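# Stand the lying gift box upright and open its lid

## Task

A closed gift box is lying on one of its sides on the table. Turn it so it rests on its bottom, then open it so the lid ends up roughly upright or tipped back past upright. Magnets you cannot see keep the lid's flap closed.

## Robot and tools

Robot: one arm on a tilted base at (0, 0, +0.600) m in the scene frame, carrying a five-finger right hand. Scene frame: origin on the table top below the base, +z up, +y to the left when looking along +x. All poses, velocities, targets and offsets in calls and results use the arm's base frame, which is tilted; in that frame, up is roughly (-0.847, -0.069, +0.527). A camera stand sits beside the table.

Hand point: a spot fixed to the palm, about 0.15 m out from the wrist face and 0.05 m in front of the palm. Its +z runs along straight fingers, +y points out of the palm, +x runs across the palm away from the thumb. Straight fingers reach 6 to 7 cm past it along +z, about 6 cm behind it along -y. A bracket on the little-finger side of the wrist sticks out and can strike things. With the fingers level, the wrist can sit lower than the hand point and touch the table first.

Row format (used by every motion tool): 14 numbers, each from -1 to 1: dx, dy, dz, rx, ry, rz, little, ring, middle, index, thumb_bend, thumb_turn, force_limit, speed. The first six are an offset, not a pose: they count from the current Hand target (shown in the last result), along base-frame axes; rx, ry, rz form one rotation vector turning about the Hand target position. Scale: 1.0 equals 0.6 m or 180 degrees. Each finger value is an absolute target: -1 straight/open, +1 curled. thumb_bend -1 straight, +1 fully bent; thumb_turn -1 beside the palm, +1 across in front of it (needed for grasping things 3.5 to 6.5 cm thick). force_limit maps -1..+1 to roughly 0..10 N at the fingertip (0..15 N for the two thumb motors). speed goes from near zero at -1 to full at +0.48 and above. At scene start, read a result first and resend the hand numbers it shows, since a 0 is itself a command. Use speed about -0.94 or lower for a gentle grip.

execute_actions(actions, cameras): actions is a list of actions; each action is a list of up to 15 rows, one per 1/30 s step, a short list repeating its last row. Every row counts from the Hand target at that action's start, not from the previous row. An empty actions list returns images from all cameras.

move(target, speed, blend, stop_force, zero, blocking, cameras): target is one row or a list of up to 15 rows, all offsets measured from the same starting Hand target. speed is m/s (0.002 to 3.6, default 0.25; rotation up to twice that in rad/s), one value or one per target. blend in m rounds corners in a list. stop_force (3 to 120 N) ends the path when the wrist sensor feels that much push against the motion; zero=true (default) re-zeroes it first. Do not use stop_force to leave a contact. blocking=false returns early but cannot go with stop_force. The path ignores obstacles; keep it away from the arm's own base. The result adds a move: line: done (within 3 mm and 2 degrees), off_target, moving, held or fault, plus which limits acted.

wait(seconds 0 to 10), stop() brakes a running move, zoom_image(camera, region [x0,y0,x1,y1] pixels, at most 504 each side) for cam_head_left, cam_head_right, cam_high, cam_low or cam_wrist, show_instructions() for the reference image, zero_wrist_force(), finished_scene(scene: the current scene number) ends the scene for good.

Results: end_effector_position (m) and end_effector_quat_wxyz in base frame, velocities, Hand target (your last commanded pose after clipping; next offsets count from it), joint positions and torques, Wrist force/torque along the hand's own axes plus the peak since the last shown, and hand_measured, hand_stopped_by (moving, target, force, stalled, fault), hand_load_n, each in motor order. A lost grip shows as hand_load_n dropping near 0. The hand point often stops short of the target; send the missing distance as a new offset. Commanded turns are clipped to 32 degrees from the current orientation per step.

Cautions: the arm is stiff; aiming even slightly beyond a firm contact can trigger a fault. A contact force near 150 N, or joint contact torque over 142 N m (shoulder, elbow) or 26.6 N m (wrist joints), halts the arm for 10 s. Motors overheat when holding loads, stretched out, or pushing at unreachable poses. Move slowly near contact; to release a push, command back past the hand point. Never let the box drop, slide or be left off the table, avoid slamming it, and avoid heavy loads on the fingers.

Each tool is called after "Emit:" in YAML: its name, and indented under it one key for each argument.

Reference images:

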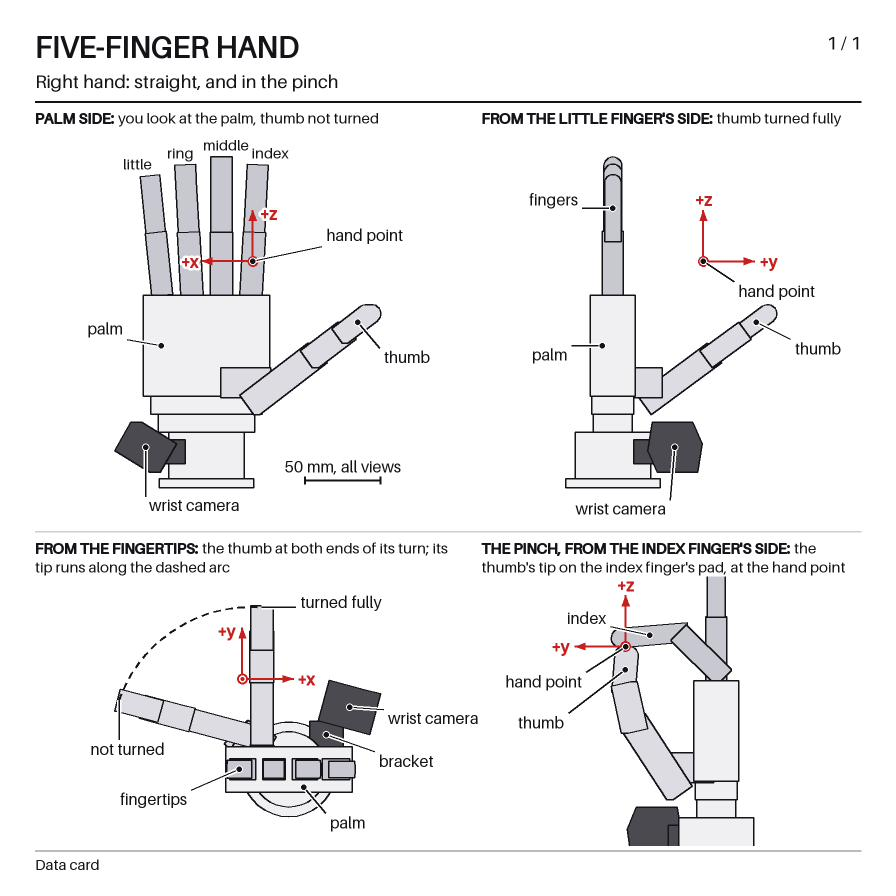

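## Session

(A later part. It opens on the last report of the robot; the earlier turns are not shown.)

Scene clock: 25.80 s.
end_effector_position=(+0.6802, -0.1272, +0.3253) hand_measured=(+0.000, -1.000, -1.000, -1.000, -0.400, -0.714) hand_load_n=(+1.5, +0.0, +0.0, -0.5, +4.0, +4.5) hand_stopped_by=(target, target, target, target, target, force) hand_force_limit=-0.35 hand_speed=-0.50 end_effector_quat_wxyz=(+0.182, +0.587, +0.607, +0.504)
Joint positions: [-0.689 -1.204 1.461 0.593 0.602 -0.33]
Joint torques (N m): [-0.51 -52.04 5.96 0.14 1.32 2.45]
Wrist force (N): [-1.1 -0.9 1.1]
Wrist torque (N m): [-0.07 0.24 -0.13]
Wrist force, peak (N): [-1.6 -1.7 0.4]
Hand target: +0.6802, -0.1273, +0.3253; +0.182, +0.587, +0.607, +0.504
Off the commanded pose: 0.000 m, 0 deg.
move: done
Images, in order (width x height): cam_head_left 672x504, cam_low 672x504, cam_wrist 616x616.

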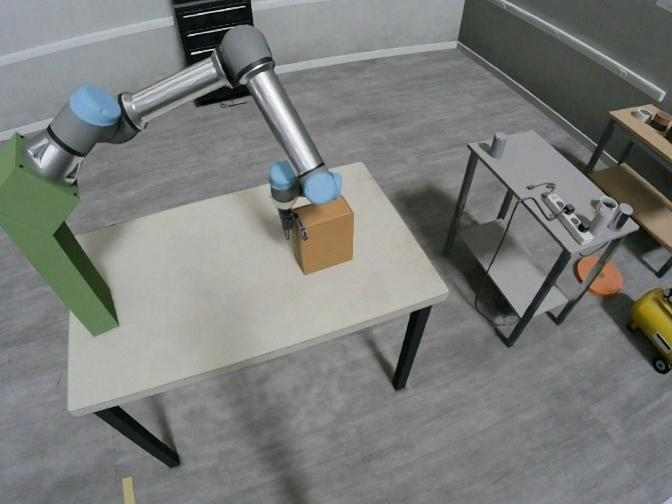

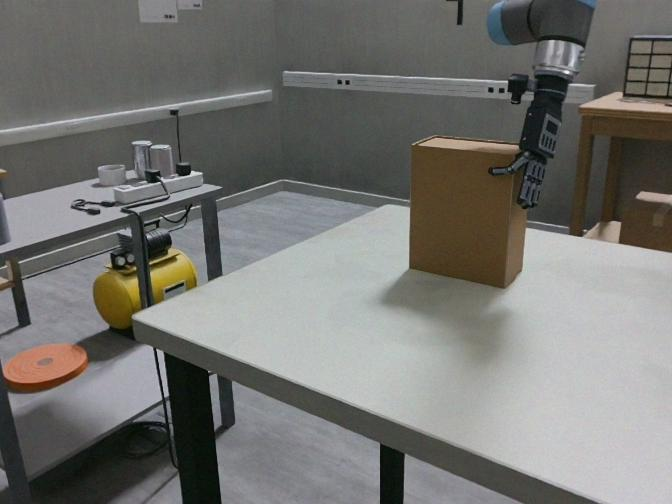

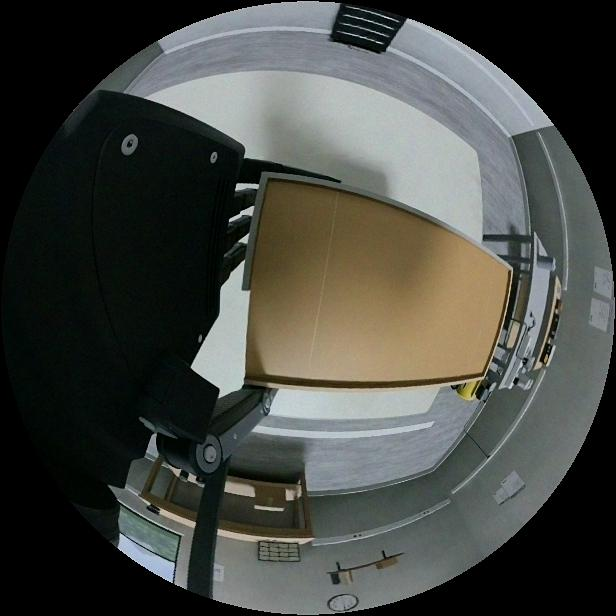

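Emit:
move:
  target:
    - [-0.0087,-0.0903,-0.0047,0.0443,-0.0078,0.0701,0,-1,-1,-1,-0.4,1,-0.35,-0.5]
    - [0.0098,-0.1763,-0.026,0.0887,-0.0157,0.1402,0,-1,-1,-1,-0.4,1,-0.35,-0.5]
  speed: 0.08
  blend: [0.01,0]
  cameras: ["cam_wrist","cam_low","cam_head_left"]

Emit:
zoom_image:
  camera: "cam_wrist"
  region: [120, 120, 460, 460]

Emit:
zoom_image:
  camera: "cam_low"
  region: [400, 110, 650, 300]

Emit:
zoom_image:
  camera: "cam_head_left"
  region: [220, 160, 370, 290]

Scene clock: 31.30 s.
end_effector_position=(+0.6860, -0.2331, +0.3097) hand_measured=(+0.000, -1.000, -1.000, -1.000, -0.400, -0.714) hand_load_n=(+2.5, +0.0, +0.0, +0.0, +4.0, +4.5) hand_stopped_by=(target, target, target, target, target, force) hand_force_limit=-0.35 hand_speed=-0.50 end_effector_quat_wxyz=(+0.000, +0.448, +0.640, +0.624)
Joint positions: [-0.898 -0.671 1.121 2.02 0.362 -1.892]
Joint torques (N m): [-18.9 -45.26 7.07 2.38 -1.93 -1.35]
Wrist force (N): [-3.0 -0.9 1.0]
Wrist torque (N m): [-0.11 0.06 -0.19]
Wrist force, peak (N): [-3.5 -0.4 1.0]
Hand target: +0.6860, -0.2330, +0.3097; +0.000, +0.448, +0.640, +0.625
Off the commanded pose: 0.000 m, 0 deg.
move: done
Images, in order (width x height): cam_head_left 672x504, cam_low 672x504, cam_wrist 616x616.

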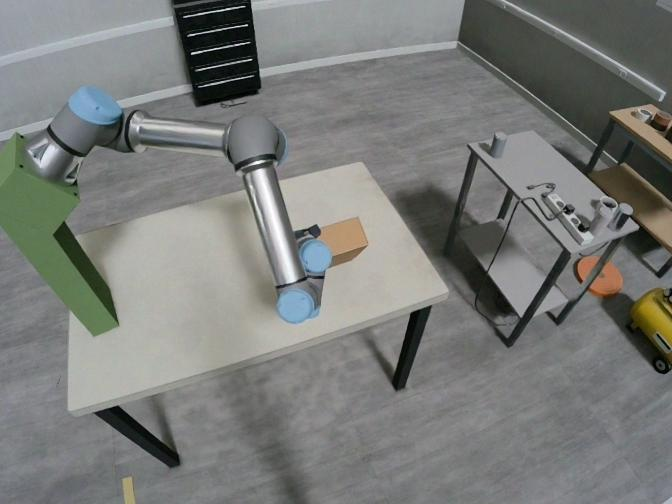

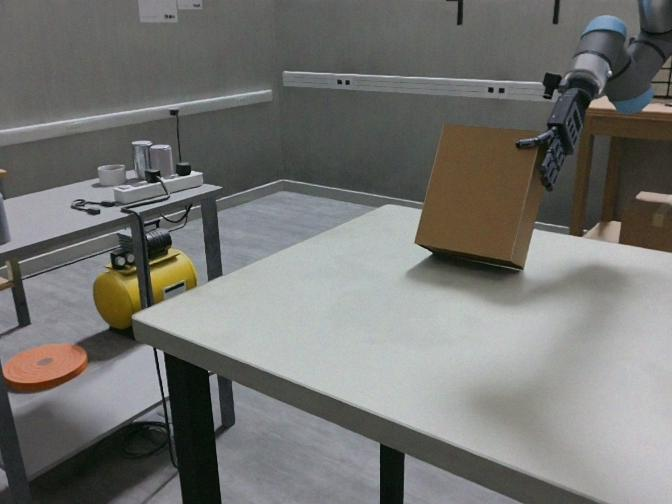

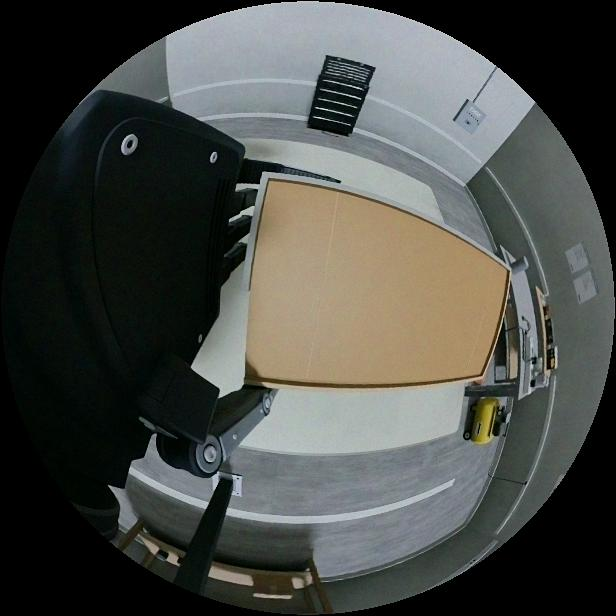

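Scaled by 1.482 from the camera's 616x616 image, which has a finer 880x880 frame.

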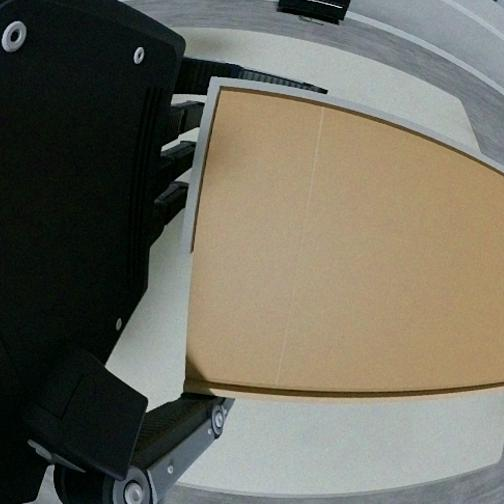

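Scaled by 2.016 from the camera's 672x504 image, which has a finer 960x720 frame.

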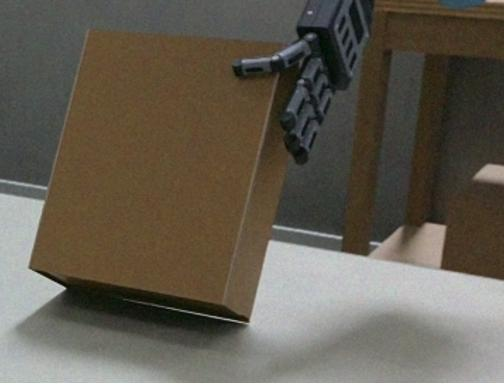

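Scaled by 3.360 from the camera's 672x504 image, which has a finer 960x720 frame.

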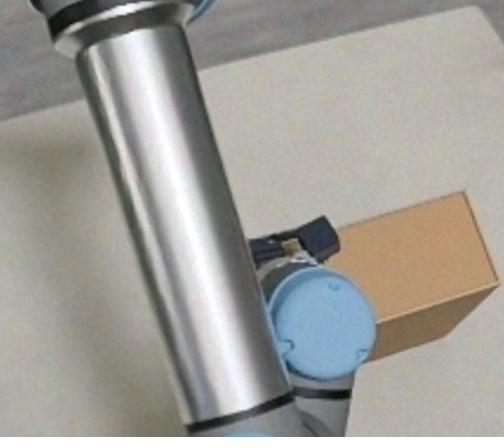

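Emit:
move:
  target:
    - [0.037,-0.0762,-0.0318,0.0443,-0.0078,0.0701,0,-1,-1,-1,-0.4,1,-0.35,-0.5]
    - [0.0898,-0.137,-0.0722,0.0887,-0.0157,0.1402,0,-1,-1,-1,-0.4,1,-0.35,-0.5]
  speed: 0.08
  blend: [0.01,0]
  cameras: ["cam_wrist","cam_low","cam_head_left","cam_high"]

Emit:
zoom_image:
  camera: "cam_low"
  region: [400, 110, 650, 300]

Emit:
zoom_image:
  camera: "cam_high"
  region: [270, 110, 450, 260]

Scene clock: 35.57 s.
end_effector_position=(+0.7392, -0.3145, +0.2664) hand_measured=(+0.000, -1.000, -1.000, -1.000, -0.400, -0.714) hand_load_n=(+1.0, +0.0, +0.0, +0.0, +4.0, +4.5) hand_stopped_by=(target, target, target, target, target, force) hand_force_limit=-0.35 hand_speed=-0.50 end_effector_quat_wxyz=(-0.177, +0.283, +0.622, +0.708) end_effector_velocity=(+0.000, +0.000, +0.000) end_effector_angular_velocity=(+0.003, +0.001, +0.000)
Joint positions: [-0.872 0.032 0.035 3.179 0.692 -2.549]
Joint velocities: [0 0.003 -0.005 0.006 0 -0.002]
Joint torques (N m): [-36.72 -27.19 -25.38 1.65 -1.49 2.1]
Wrist force (N): [-1.2 -2.1 -1.6]
Wrist torque (N m): [0.02 0.38 -0.19]
Wrist force, peak (N): [2.2 -1.7 -4.7]
Hand target: +0.7399, -0.3152, +0.2664; -0.182, +0.278, +0.630, +0.702
Off the commanded pose: 0.001 m, 1 deg.
elbow stopped short: the move would have taken joint 3 (elbow) straighter than the controller allows.
move: done
Images, in order (width x height): cam_head_left 672x504, cam_high 672x504, cam_low 672x504, cam_wrist 616x616.

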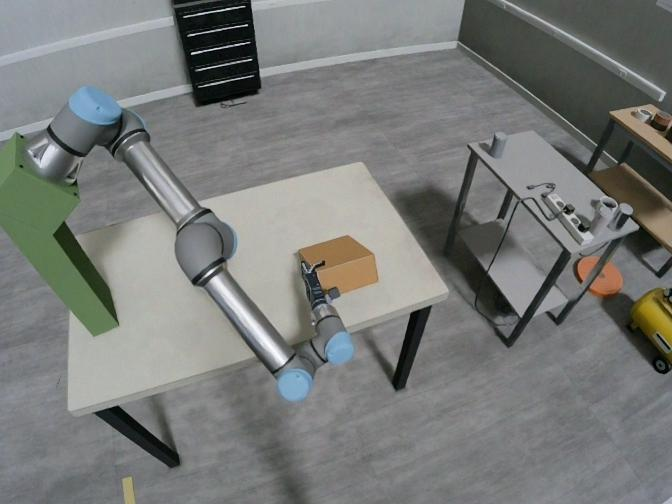

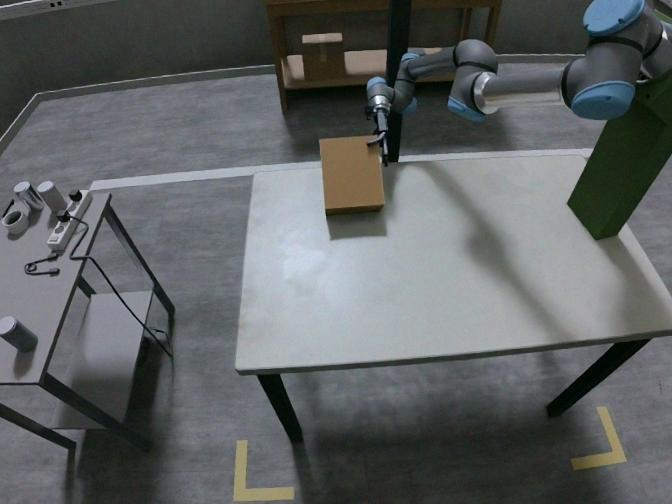

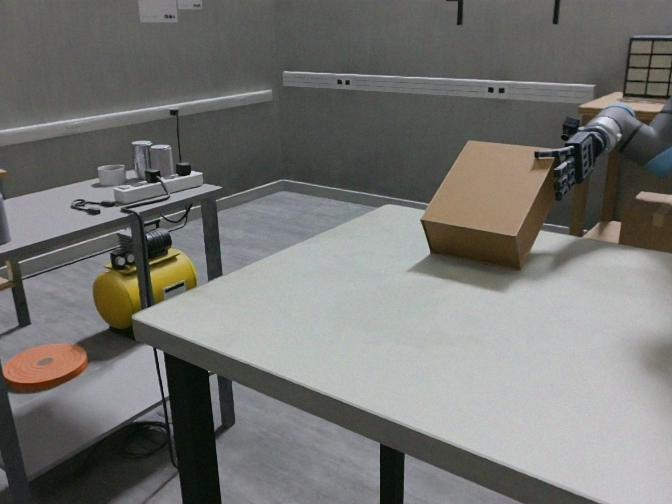

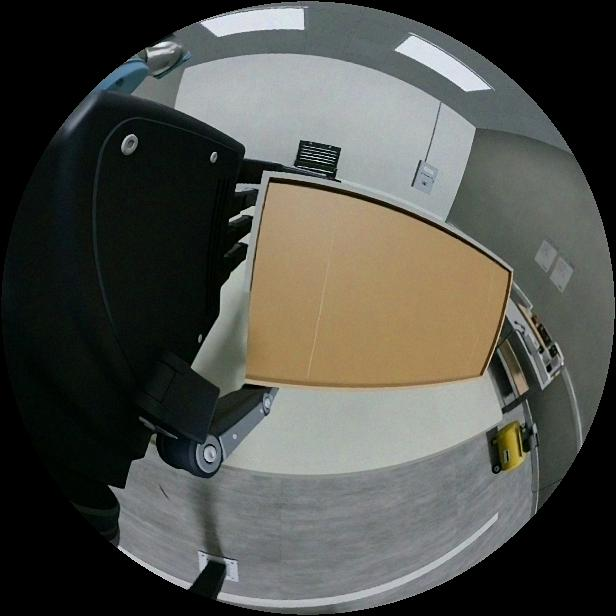

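Scaled by 2.016 from the camera's 672x504 image, which has a finer 960x720 frame.

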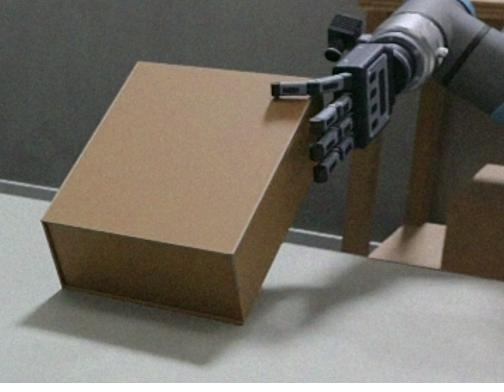

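Scaled by 2.800 from the camera's 672x504 image, which has a finer 960x720 frame.

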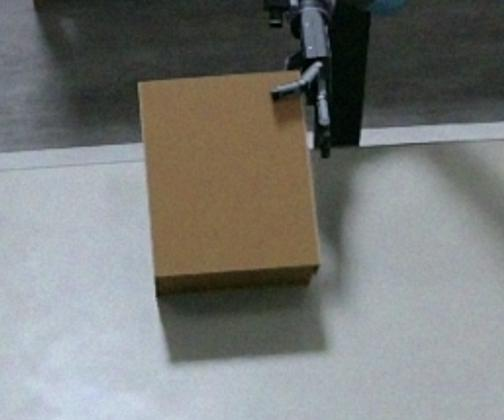

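Emit:
move:
  target: [-0.135,0.2297,-0.1775,0,0,0,0,-1,-1,-1,-0.4,1,-0.35,-0.5]
  speed: 0.08
  cameras: ["cam_wrist","cam_low","cam_head_left","cam_high"]

Emit:
zoom_image:
  camera: "cam_low"
  region: [440, 110, 672, 300]

Scene clock: 38.80 s.
end_effector_position=(+0.6590, -0.1773, +0.1600) hand_measured=(+0.000, -1.000, -1.000, -1.000, -0.400, -0.714) hand_load_n=(+0.5, +0.0, +0.0, +0.0, +0.5, +0.0) hand_stopped_by=(target, target, target, target, target, force) hand_force_limit=-0.35 hand_speed=-0.50 end_effector_quat_wxyz=(-0.183, +0.278, +0.630, +0.702)
Joint positions: [-0.83 -0.335 1.141 2.421 0.67 -2.539]
Joint torques (N m): [-39.66 -23.98 -4.84 -0.84 1.32 1.97]
Wrist force (N): [-0.7 -0.9 -1.6]
Wrist torque (N m): [-0.03 0.07 -0.08]
Wrist force, peak (N): [-3.3 -0.8 -1.3]
Hand target: +0.6589, -0.1774, +0.1599; -0.182, +0.278, +0.630, +0.702
Off the commanded pose: 0.000 m, 0 deg.
move: done
Images, in order (width x height): cam_head_left 672x504, cam_high 672x504, cam_low 672x504, cam_wrist 616x616.

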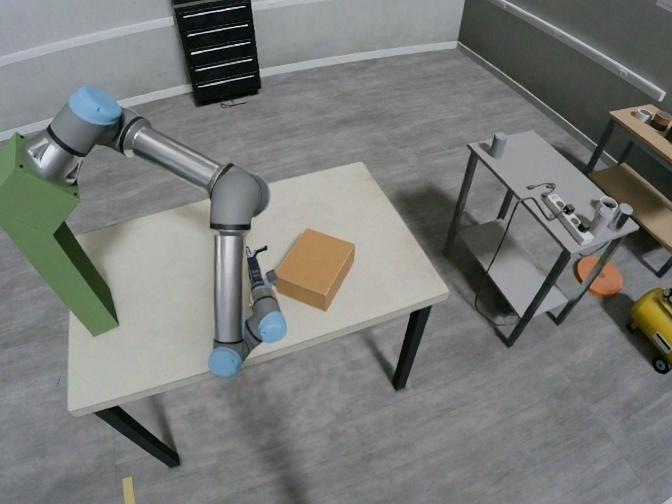

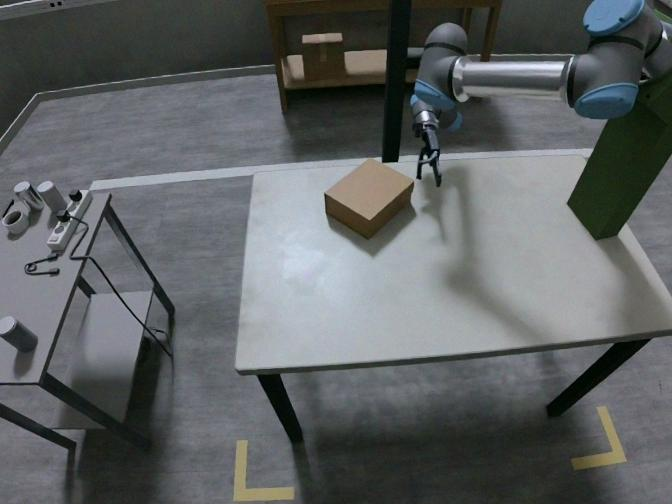

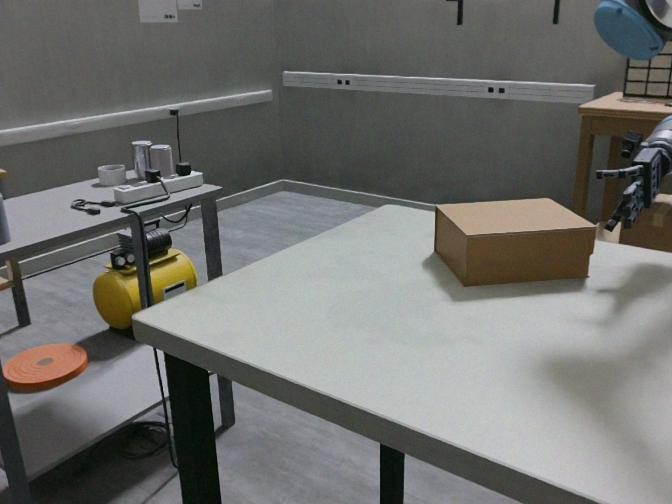

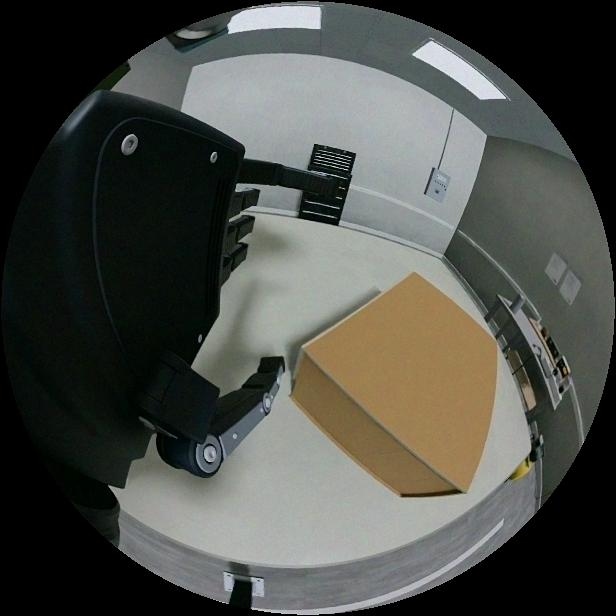

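Scaled by 2.172 from the camera's 672x504 image, which has a finer 960x720 frame.

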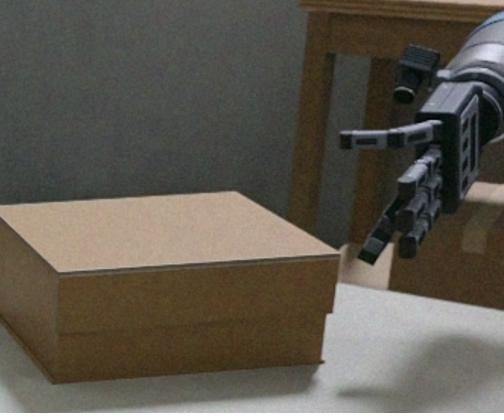

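Emit:
zoom_image:
  camera: "cam_head_left"
  region: [230, 210, 380, 330]

Emit:
zoom_image:
  camera: "cam_high"
  region: [310, 145, 450, 255]

Scaled by 3.360 from the camera's 672x504 image, which has a finer 960x720 frame.

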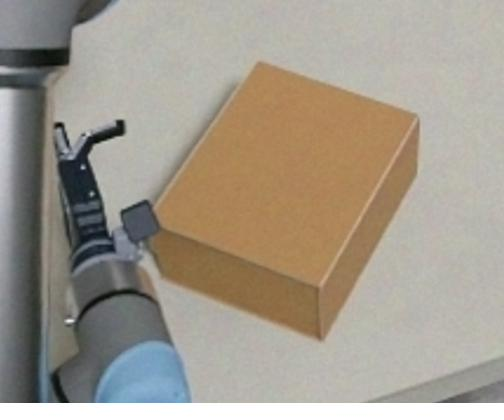

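Scaled by 3.600 from the camera's 672x504 image, which has a finer 960x720 frame.

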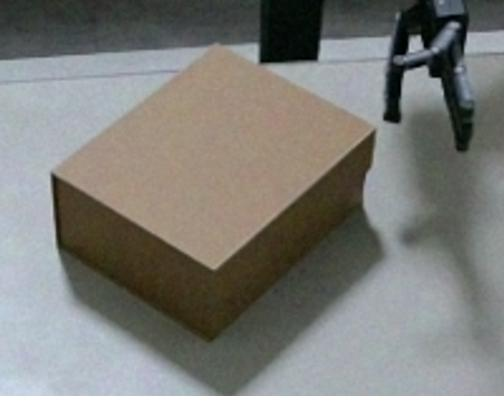

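Emit:
move:
  target:
    - [-0.0846,-0.0068,0.0528,0,0,0,-1,-1,-1,-1,-1,1,0,0]
    - [-0.1755,0.0707,0.0477,0.0094,0.145,-0.345,-1,-1,-1,-1,-1,1,0,0]
  speed: 0.2
  blend: [0.03,0]
  cameras: ["cam_wrist","cam_low","cam_head_left"]

Emit:
zoom_image:
  camera: "cam_wrist"
  region: [200, 120, 500, 420]

Emit:
zoom_image:
  camera: "cam_head_left"
  region: [230, 210, 380, 330]

Scene clock: 45.10 s.
end_effector_position=(+0.5537, -0.1349, +0.1885) hand_measured=(-1.000, -1.000, -1.000, -1.000, -1.000, -0.714) hand_load_n=(+0.0, +0.0, +0.0, +0.0, +0.0, +0.0) hand_stopped_by=(target, target, target, target, target, force) hand_force_limit=0.00 hand_speed=0.00 end_effector_quat_wxyz=(+0.068, +0.701, +0.333, +0.627)
Joint positions: [-0.879 -1.411 2.142 -0.19 0.41 0.516]
Joint torques (N m): [-14.87 -36.86 4.33 -0.26 1.11 2.71]
Wrist force (N): [-0.7 -0.7 0.0]
Wrist torque (N m): [-0.03 0.05 -0.10]
Wrist force, peak (N): [-2.5 -0.9 -1.0]
Hand target: +0.5536, -0.1350, +0.1885; +0.068, +0.701, +0.333, +0.627
Off the commanded pose: 0.000 m, 0 deg.
move: done
Images, in order (width x height): cam_head_left 672x504, cam_low 672x504, cam_wrist 616x616.

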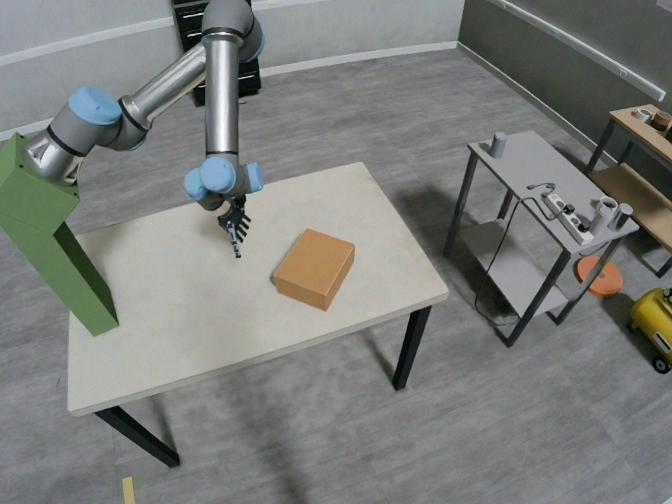

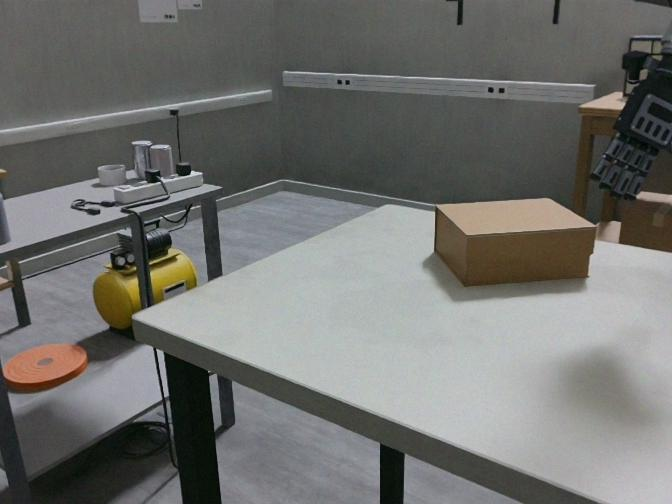

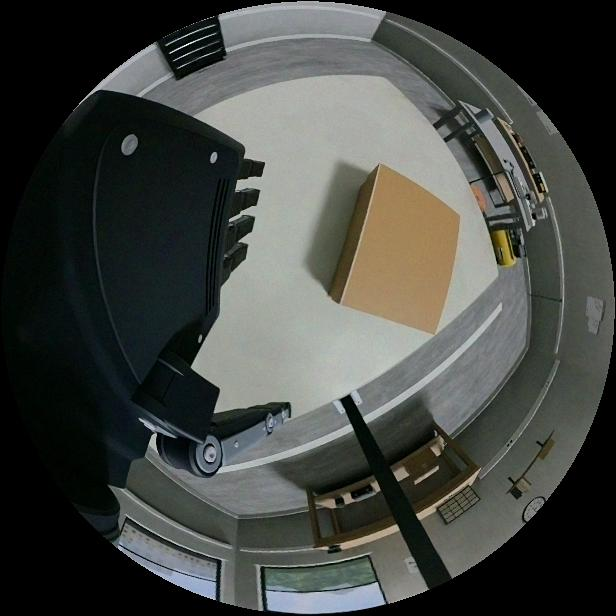

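Scaled by 1.680 from the camera's 616x616 image, which has a finer 880x880 frame.

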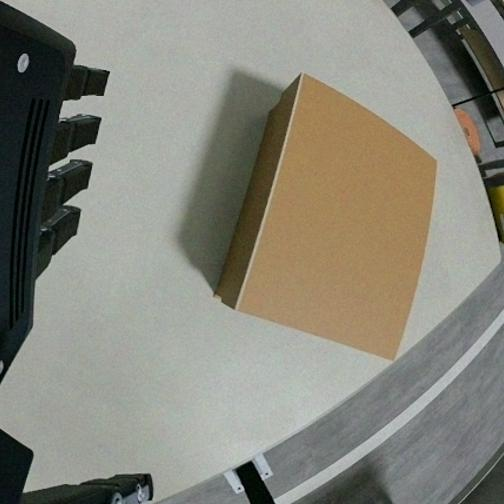

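Scaled by 3.360 from the camera's 672x504 image, which has a finer 960x720 frame.

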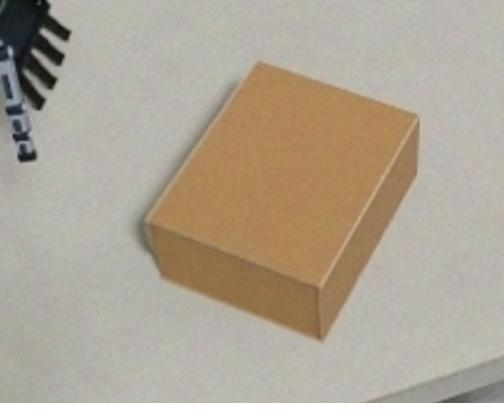

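Emit:
move:
  target: [0.175,-0.015,-0.1002,0.016,0.0013,-0.01,-1,-1,-0.4,-0.4,-1,0.99,0,0]
  speed: 0.15
  cameras: ["cam_wrist","cam_low"]

Emit:
zoom_image:
  camera: "cam_wrist"
  region: [180, 120, 480, 420]

Emit:
zoom_image:
  camera: "cam_low"
  region: [440, 110, 672, 300]

Scene clock: 47.43 s.
end_effector_position=(+0.6586, -0.1439, +0.1284) hand_measured=(-1.000, -1.000, -0.400, -0.400, -1.000, +0.990) hand_load_n=(+0.0, +0.0, +0.0, +0.0, +0.0, +0.0) hand_stopped_by=(target, target, target, target, target, target) hand_force_limit=0.00 hand_speed=0.00 end_effector_quat_wxyz=(+0.059, +0.709, +0.306, +0.632)
Joint positions: [-0.681 -1.152 1.954 -0.455 0.605 0.78]
Joint torques (N m): [-9.04 -25.36 3.62 1.98 -1.39 -0.98]
Wrist force (N): [-1.0 -1.3 0.0]
Wrist torque (N m): [-0.10 0.13 -0.14]
Wrist force, peak (N): [-1.6 -1.0 0.9]
Hand target: +0.6586, -0.1440, +0.1284; +0.060, +0.709, +0.306, +0.632
Off the commanded pose: 0.000 m, 0 deg.
move: done
Images, in order (width x height): cam_low 672x504, cam_wrist 616x616.

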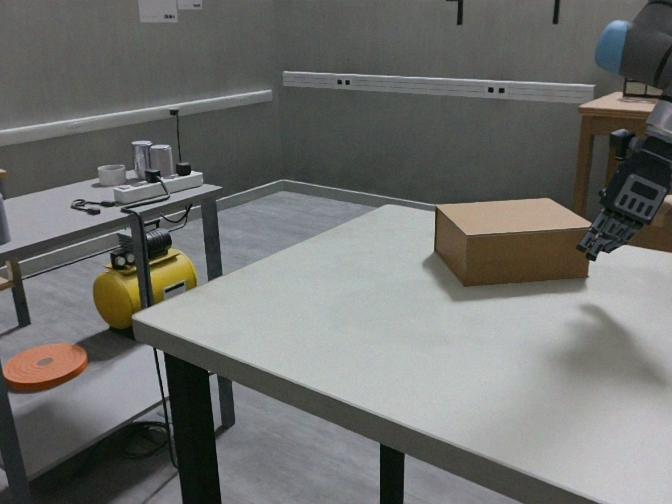

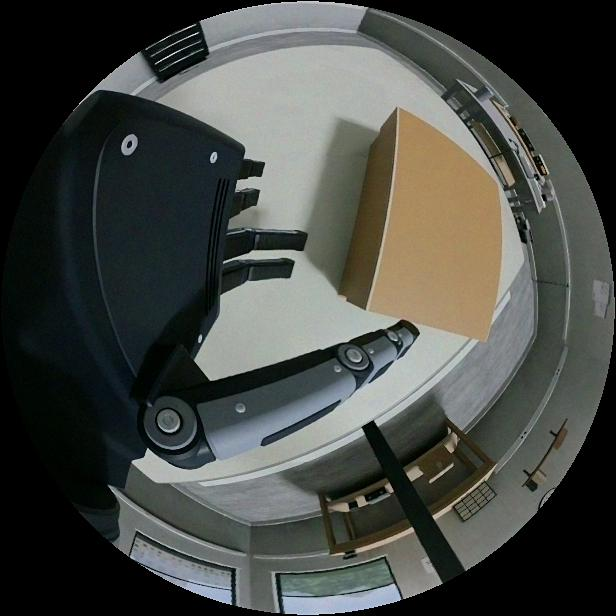

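Scaled by 1.680 from the camera's 616x616 image, which has a finer 880x880 frame.

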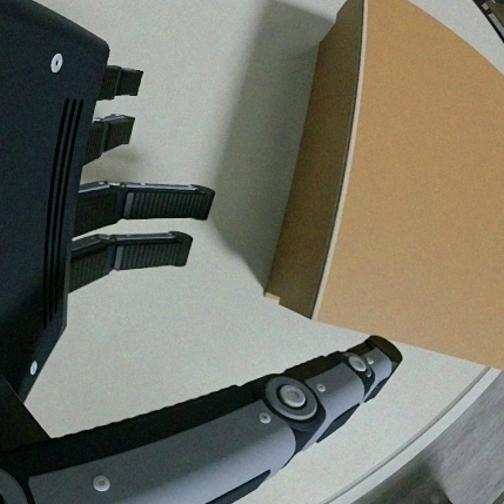

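Scaled by 2.172 from the camera's 672x504 image, which has a finer 960x720 frame.

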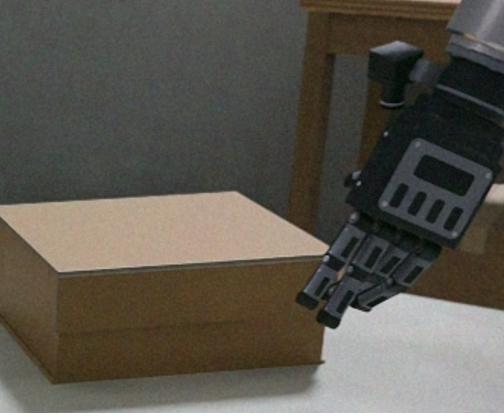

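Emit:
move:
  target: [0.1044,0.0084,-0.0651,0,0,0,-1,-1,-0.4,-0.4,-1,0.99,0,0]
  speed: 0.08
  stop_force: 5
  cameras: ["cam_wrist","cam_low"]

Emit:
zoom_image:
  camera: "cam_wrist"
  region: [180, 120, 480, 420]

Emit:
zoom_image:
  camera: "cam_low"
  region: [440, 110, 672, 300]

Scene clock: 52.90 s.
end_effector_position=(+0.7071, -0.1400, +0.0981) hand_measured=(-1.000, -1.000, -0.400, -0.400, -1.000, +0.990) hand_load_n=(+0.0, +0.0, +0.0, +0.0, +0.0, +0.0) hand_stopped_by=(target, target, target, target, target, target) hand_force_limit=0.00 hand_speed=0.00 end_effector_quat_wxyz=(+0.060, +0.709, +0.306, +0.632)
Joint positions: [-0.607 -1.025 1.843 -0.503 0.675 0.821]
Joint torques (N m): [0.57 -28.29 -8.38 -0.37 1.8 1.66]
Wrist force (N): [-1.0 -1.1 0.1]
Wrist torque (N m): [-0.07 0.11 -0.12]
Wrist force, peak (N): [0.2 -4.7 -6.8]
Hand target: +0.7071, -0.1400, +0.0981; +0.059, +0.709, +0.306, +0.632 (not the last commanded pose)
Off the commanded pose: 0.017 m, 0 deg.
move: contact
Images, in order (width x height): cam_low 672x504, cam_wrist 616x616.

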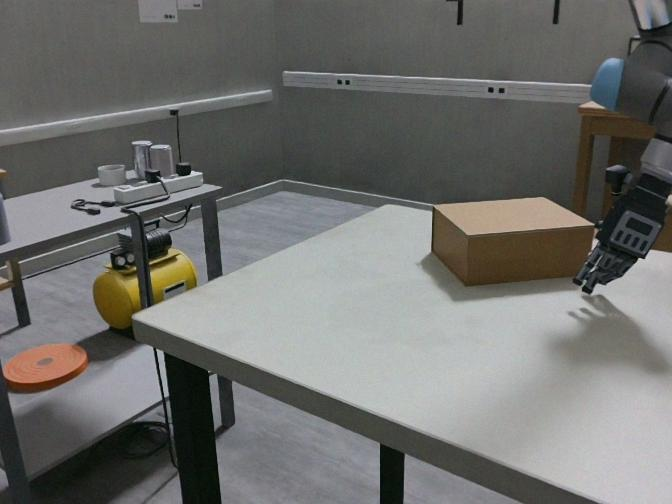

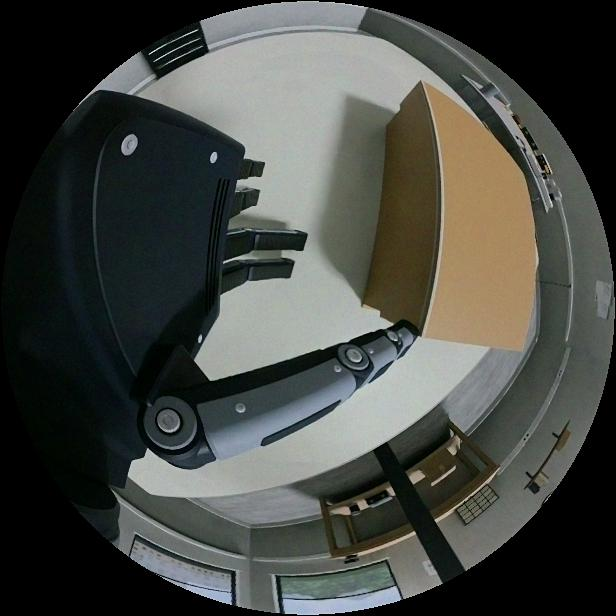

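Scaled by 1.680 from the camera's 616x616 image, which has a finer 880x880 frame.

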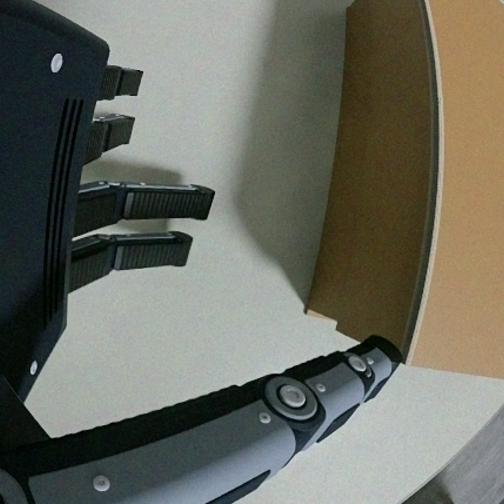

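Scaled by 2.172 from the camera's 672x504 image, which has a finer 960x720 frame.

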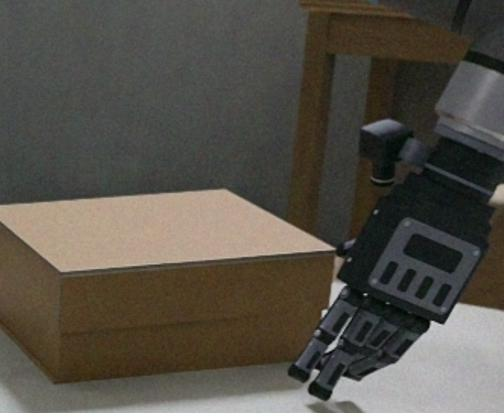

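Emit:
move:
  target:
    - [-0.0212,-0.0017,0.0132,0,0,0,-1,-1,-0.4,-0.4,-1,0.99,0,0]
    - [-0.031,-0.0163,-0.0045,0,0,0,-1,-1,-0.4,-0.4,-1,0.99,0,0]
    - [0.0142,-0.0127,-0.0327,0,0,0,-1,-1,-0.4,-0.4,-1,0.99,0,0]
  speed: 0.06
  blend: [0.005,0.005,0]
  cameras: ["cam_wrist","cam_low","cam_head_left"]

Emit:
zoom_image:
  camera: "cam_wrist"
  region: [180, 120, 480, 420]

Emit:
zoom_image:
  camera: "cam_low"
  region: [440, 110, 672, 300]

Emit:
zoom_image:
  camera: "cam_head_left"
  region: [230, 210, 380, 330]

Scene clock: 55.00 s.
end_effector_position=(+0.7157, -0.1476, +0.0785) hand_measured=(-1.000, -1.000, -0.400, -0.398, -1.000, +0.990) hand_load_n=(+0.0, +0.0, +0.0, -29.0, -0.5, +0.0) hand_stopped_by=(target, target, target, target, target, target) hand_force_limit=0.00 hand_speed=0.00 end_effector_quat_wxyz=(+0.060, +0.709, +0.306, +0.632)
Joint positions: [-0.609 -0.971 1.817 -0.53 0.672 0.819]
Joint torques (N m): [-20.28 -37.1 8.53 0.08 -0.12 -1.2]
Wrist force (N): [13.4 -10.1 -32.1]
Wrist torque (N m): [0.67 0.59 0.06]
Wrist force, peak (N): [17.6 -12.8 -40.1]
Hand target: +0.7156, -0.1476, +0.0785; +0.059, +0.709, +0.306, +0.632
Off the commanded pose: 0.000 m, 0 deg.
move: done
Images, in order (width x height): cam_head_left 672x504, cam_low 672x504, cam_wrist 616x616.

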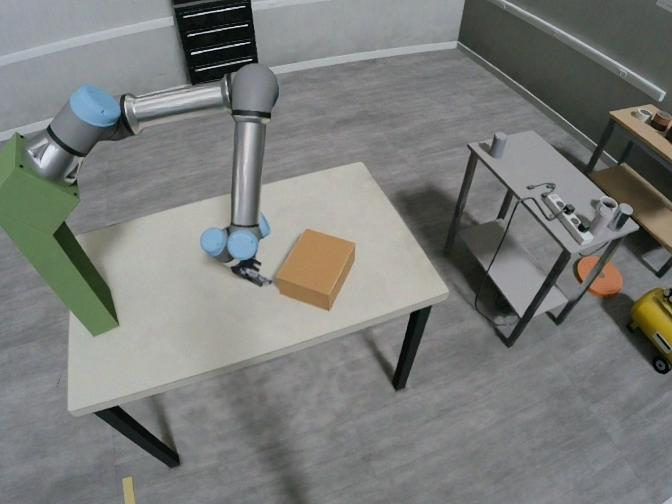

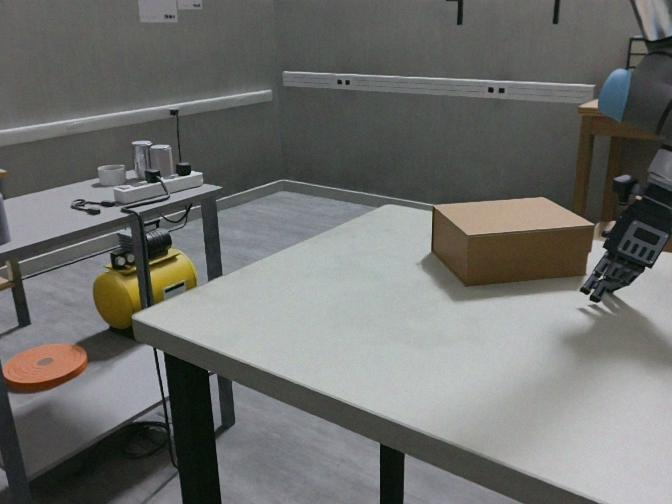

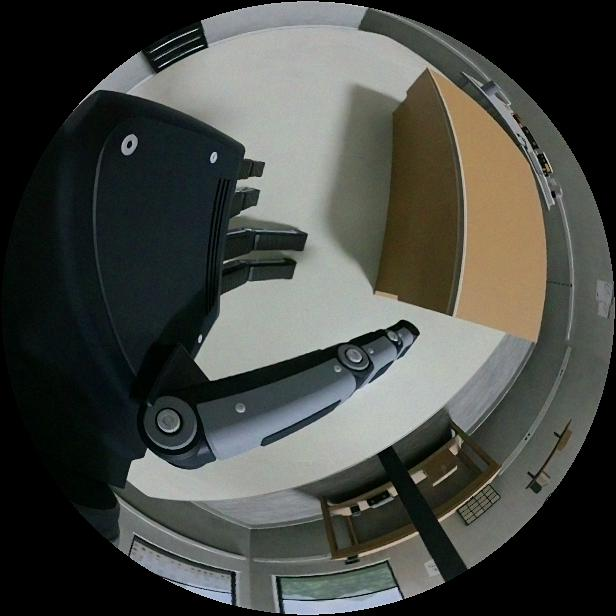

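Scaled by 1.680 from the camera's 616x616 image, which has a finer 880x880 frame.

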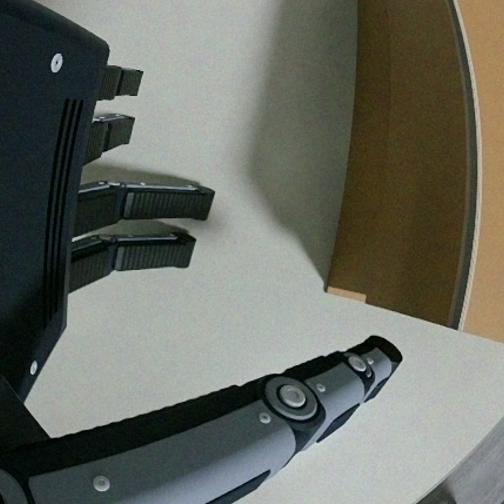

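Scaled by 2.172 from the camera's 672x504 image, which has a finer 960x720 frame.

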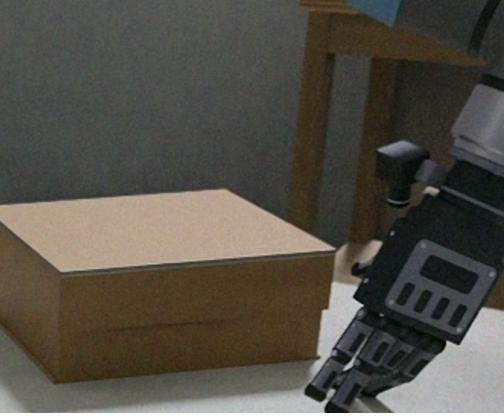

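Scaled by 3.360 from the camera's 672x504 image, which has a finer 960x720 frame.

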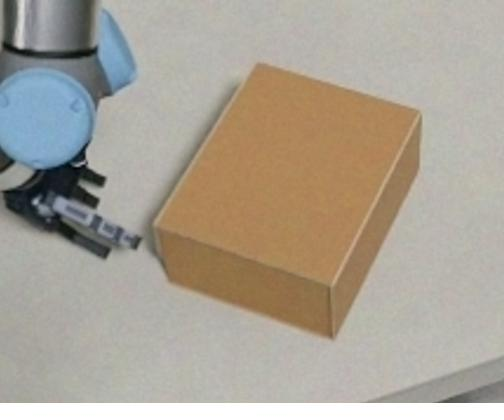

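Emit:
move:
  target: [-0.0353,-0.0028,0.022,0,0,0,-1,-1,-0.4,-0.4,-1,0.99,0,0]
  speed: 0.06

Emit:
move:
  target: [0,0,0,0,0,0,-1,-1,-0.1,-0.1,-1,0.99,0,0]
  speed: 0.06
  cameras: ["cam_wrist","cam_low","cam_head_left"]

Emit:
zoom_image:
  camera: "cam_head_left"
  region: [230, 210, 380, 330]

Emit:
zoom_image:
  camera: "cam_low"
  region: [440, 110, 672, 300]

Scene clock: 56.17 s.
end_effector_position=(+0.6943, -0.1493, +0.0916) hand_measured=(-1.000, -1.000, -0.400, -0.400, -1.000, +0.990) hand_load_n=(+0.0, +0.0, +0.0, +0.0, +0.0, +0.0) hand_stopped_by=(target, target, target, target, target, target) hand_force_limit=0.00 hand_speed=0.00 end_effector_quat_wxyz=(+0.059, +0.709, +0.306, +0.632) end_effector_velocity=(+0.002, -0.001, +0.000) end_effector_angular_velocity=(-0.002, -0.002, -0.003)
Joint positions: [-0.64 -1.025 1.87 -0.516 0.644 0.803]
Joint velocities: [0.002 0.002 -0.003 -0.002 0.005 0.002]
Joint torques (N m): [-0.72 -27.05 -7.92 -0.42 2.01 1.68]
Wrist force (N): [-1.0 -0.4 -0.1]
Wrist torque (N m): [0.04 0.12 -0.10]
Wrist force, peak (N): [13.5 -9.5 -31.6]
Hand target: +0.6944, -0.1493, +0.0917; +0.059, +0.709, +0.306, +0.632
Off the commanded pose: 0.000 m, 0 deg.
move: done

Scene clock: 56.67 s.
end_effector_position=(+0.6944, -0.1493, +0.0917) hand_measured=(-1.000, -1.000, -0.100, -0.100, -1.000, +0.990) hand_load_n=(+0.0, +0.0, +0.0, +0.0, +0.0, +0.0) hand_stopped_by=(target, target, target, target, target, target) hand_force_limit=0.00 hand_speed=0.00 end_effector_quat_wxyz=(+0.060, +0.709, +0.306, +0.632)
Joint positions: [-0.639 -1.025 1.87 -0.516 0.644 0.804]
Joint torques (N m): [-0.15 -28.62 -8.03 -0.35 1.53 2.64]
Wrist force (N): [-1.2 -0.5 0.0]
Wrist torque (N m): [0.03 0.16 -0.12]
Wrist force, peak (N): [-1.2 -0.9 0.1]
Hand target: +0.6944, -0.1493, +0.0917; +0.059, +0.709, +0.306, +0.632
Off the commanded pose: 0.000 m, 0 deg.
move: done
Images, in order (width x height): cam_head_left 672x504, cam_low 672x504, cam_wrist 616x616.

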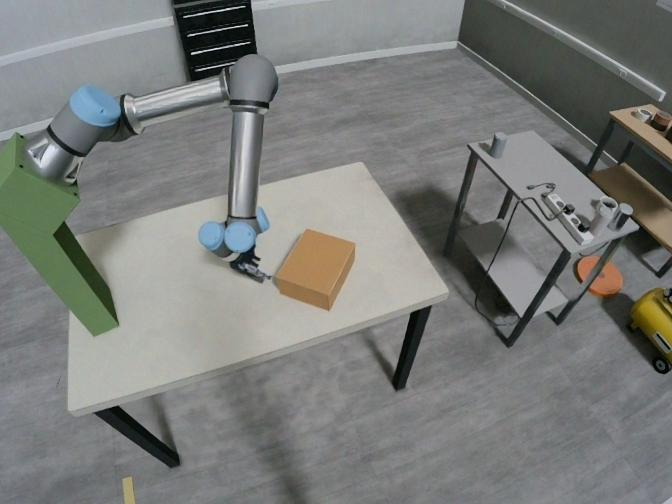

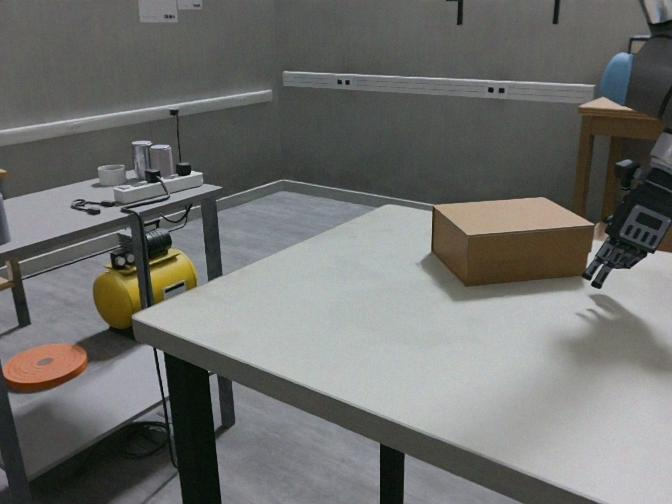

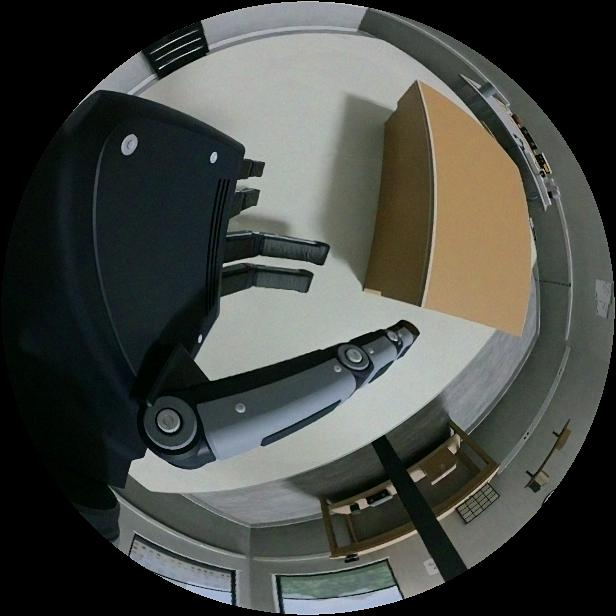

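Scaled by 3.360 from the camera's 672x504 image, which has a finer 960x720 frame.

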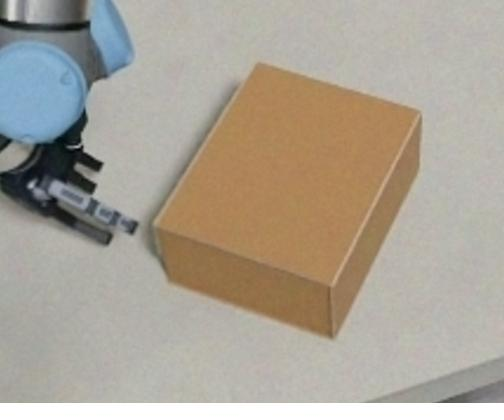

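Scaled by 2.172 from the camera's 672x504 image, which has a finer 960x720 frame.

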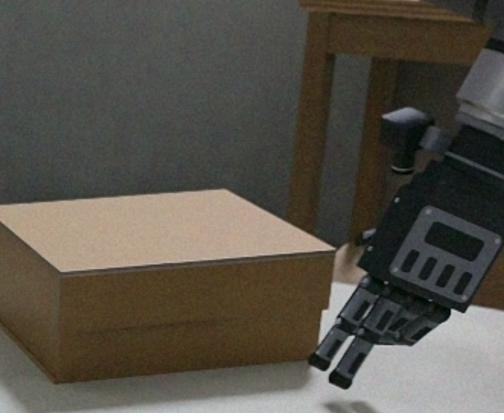

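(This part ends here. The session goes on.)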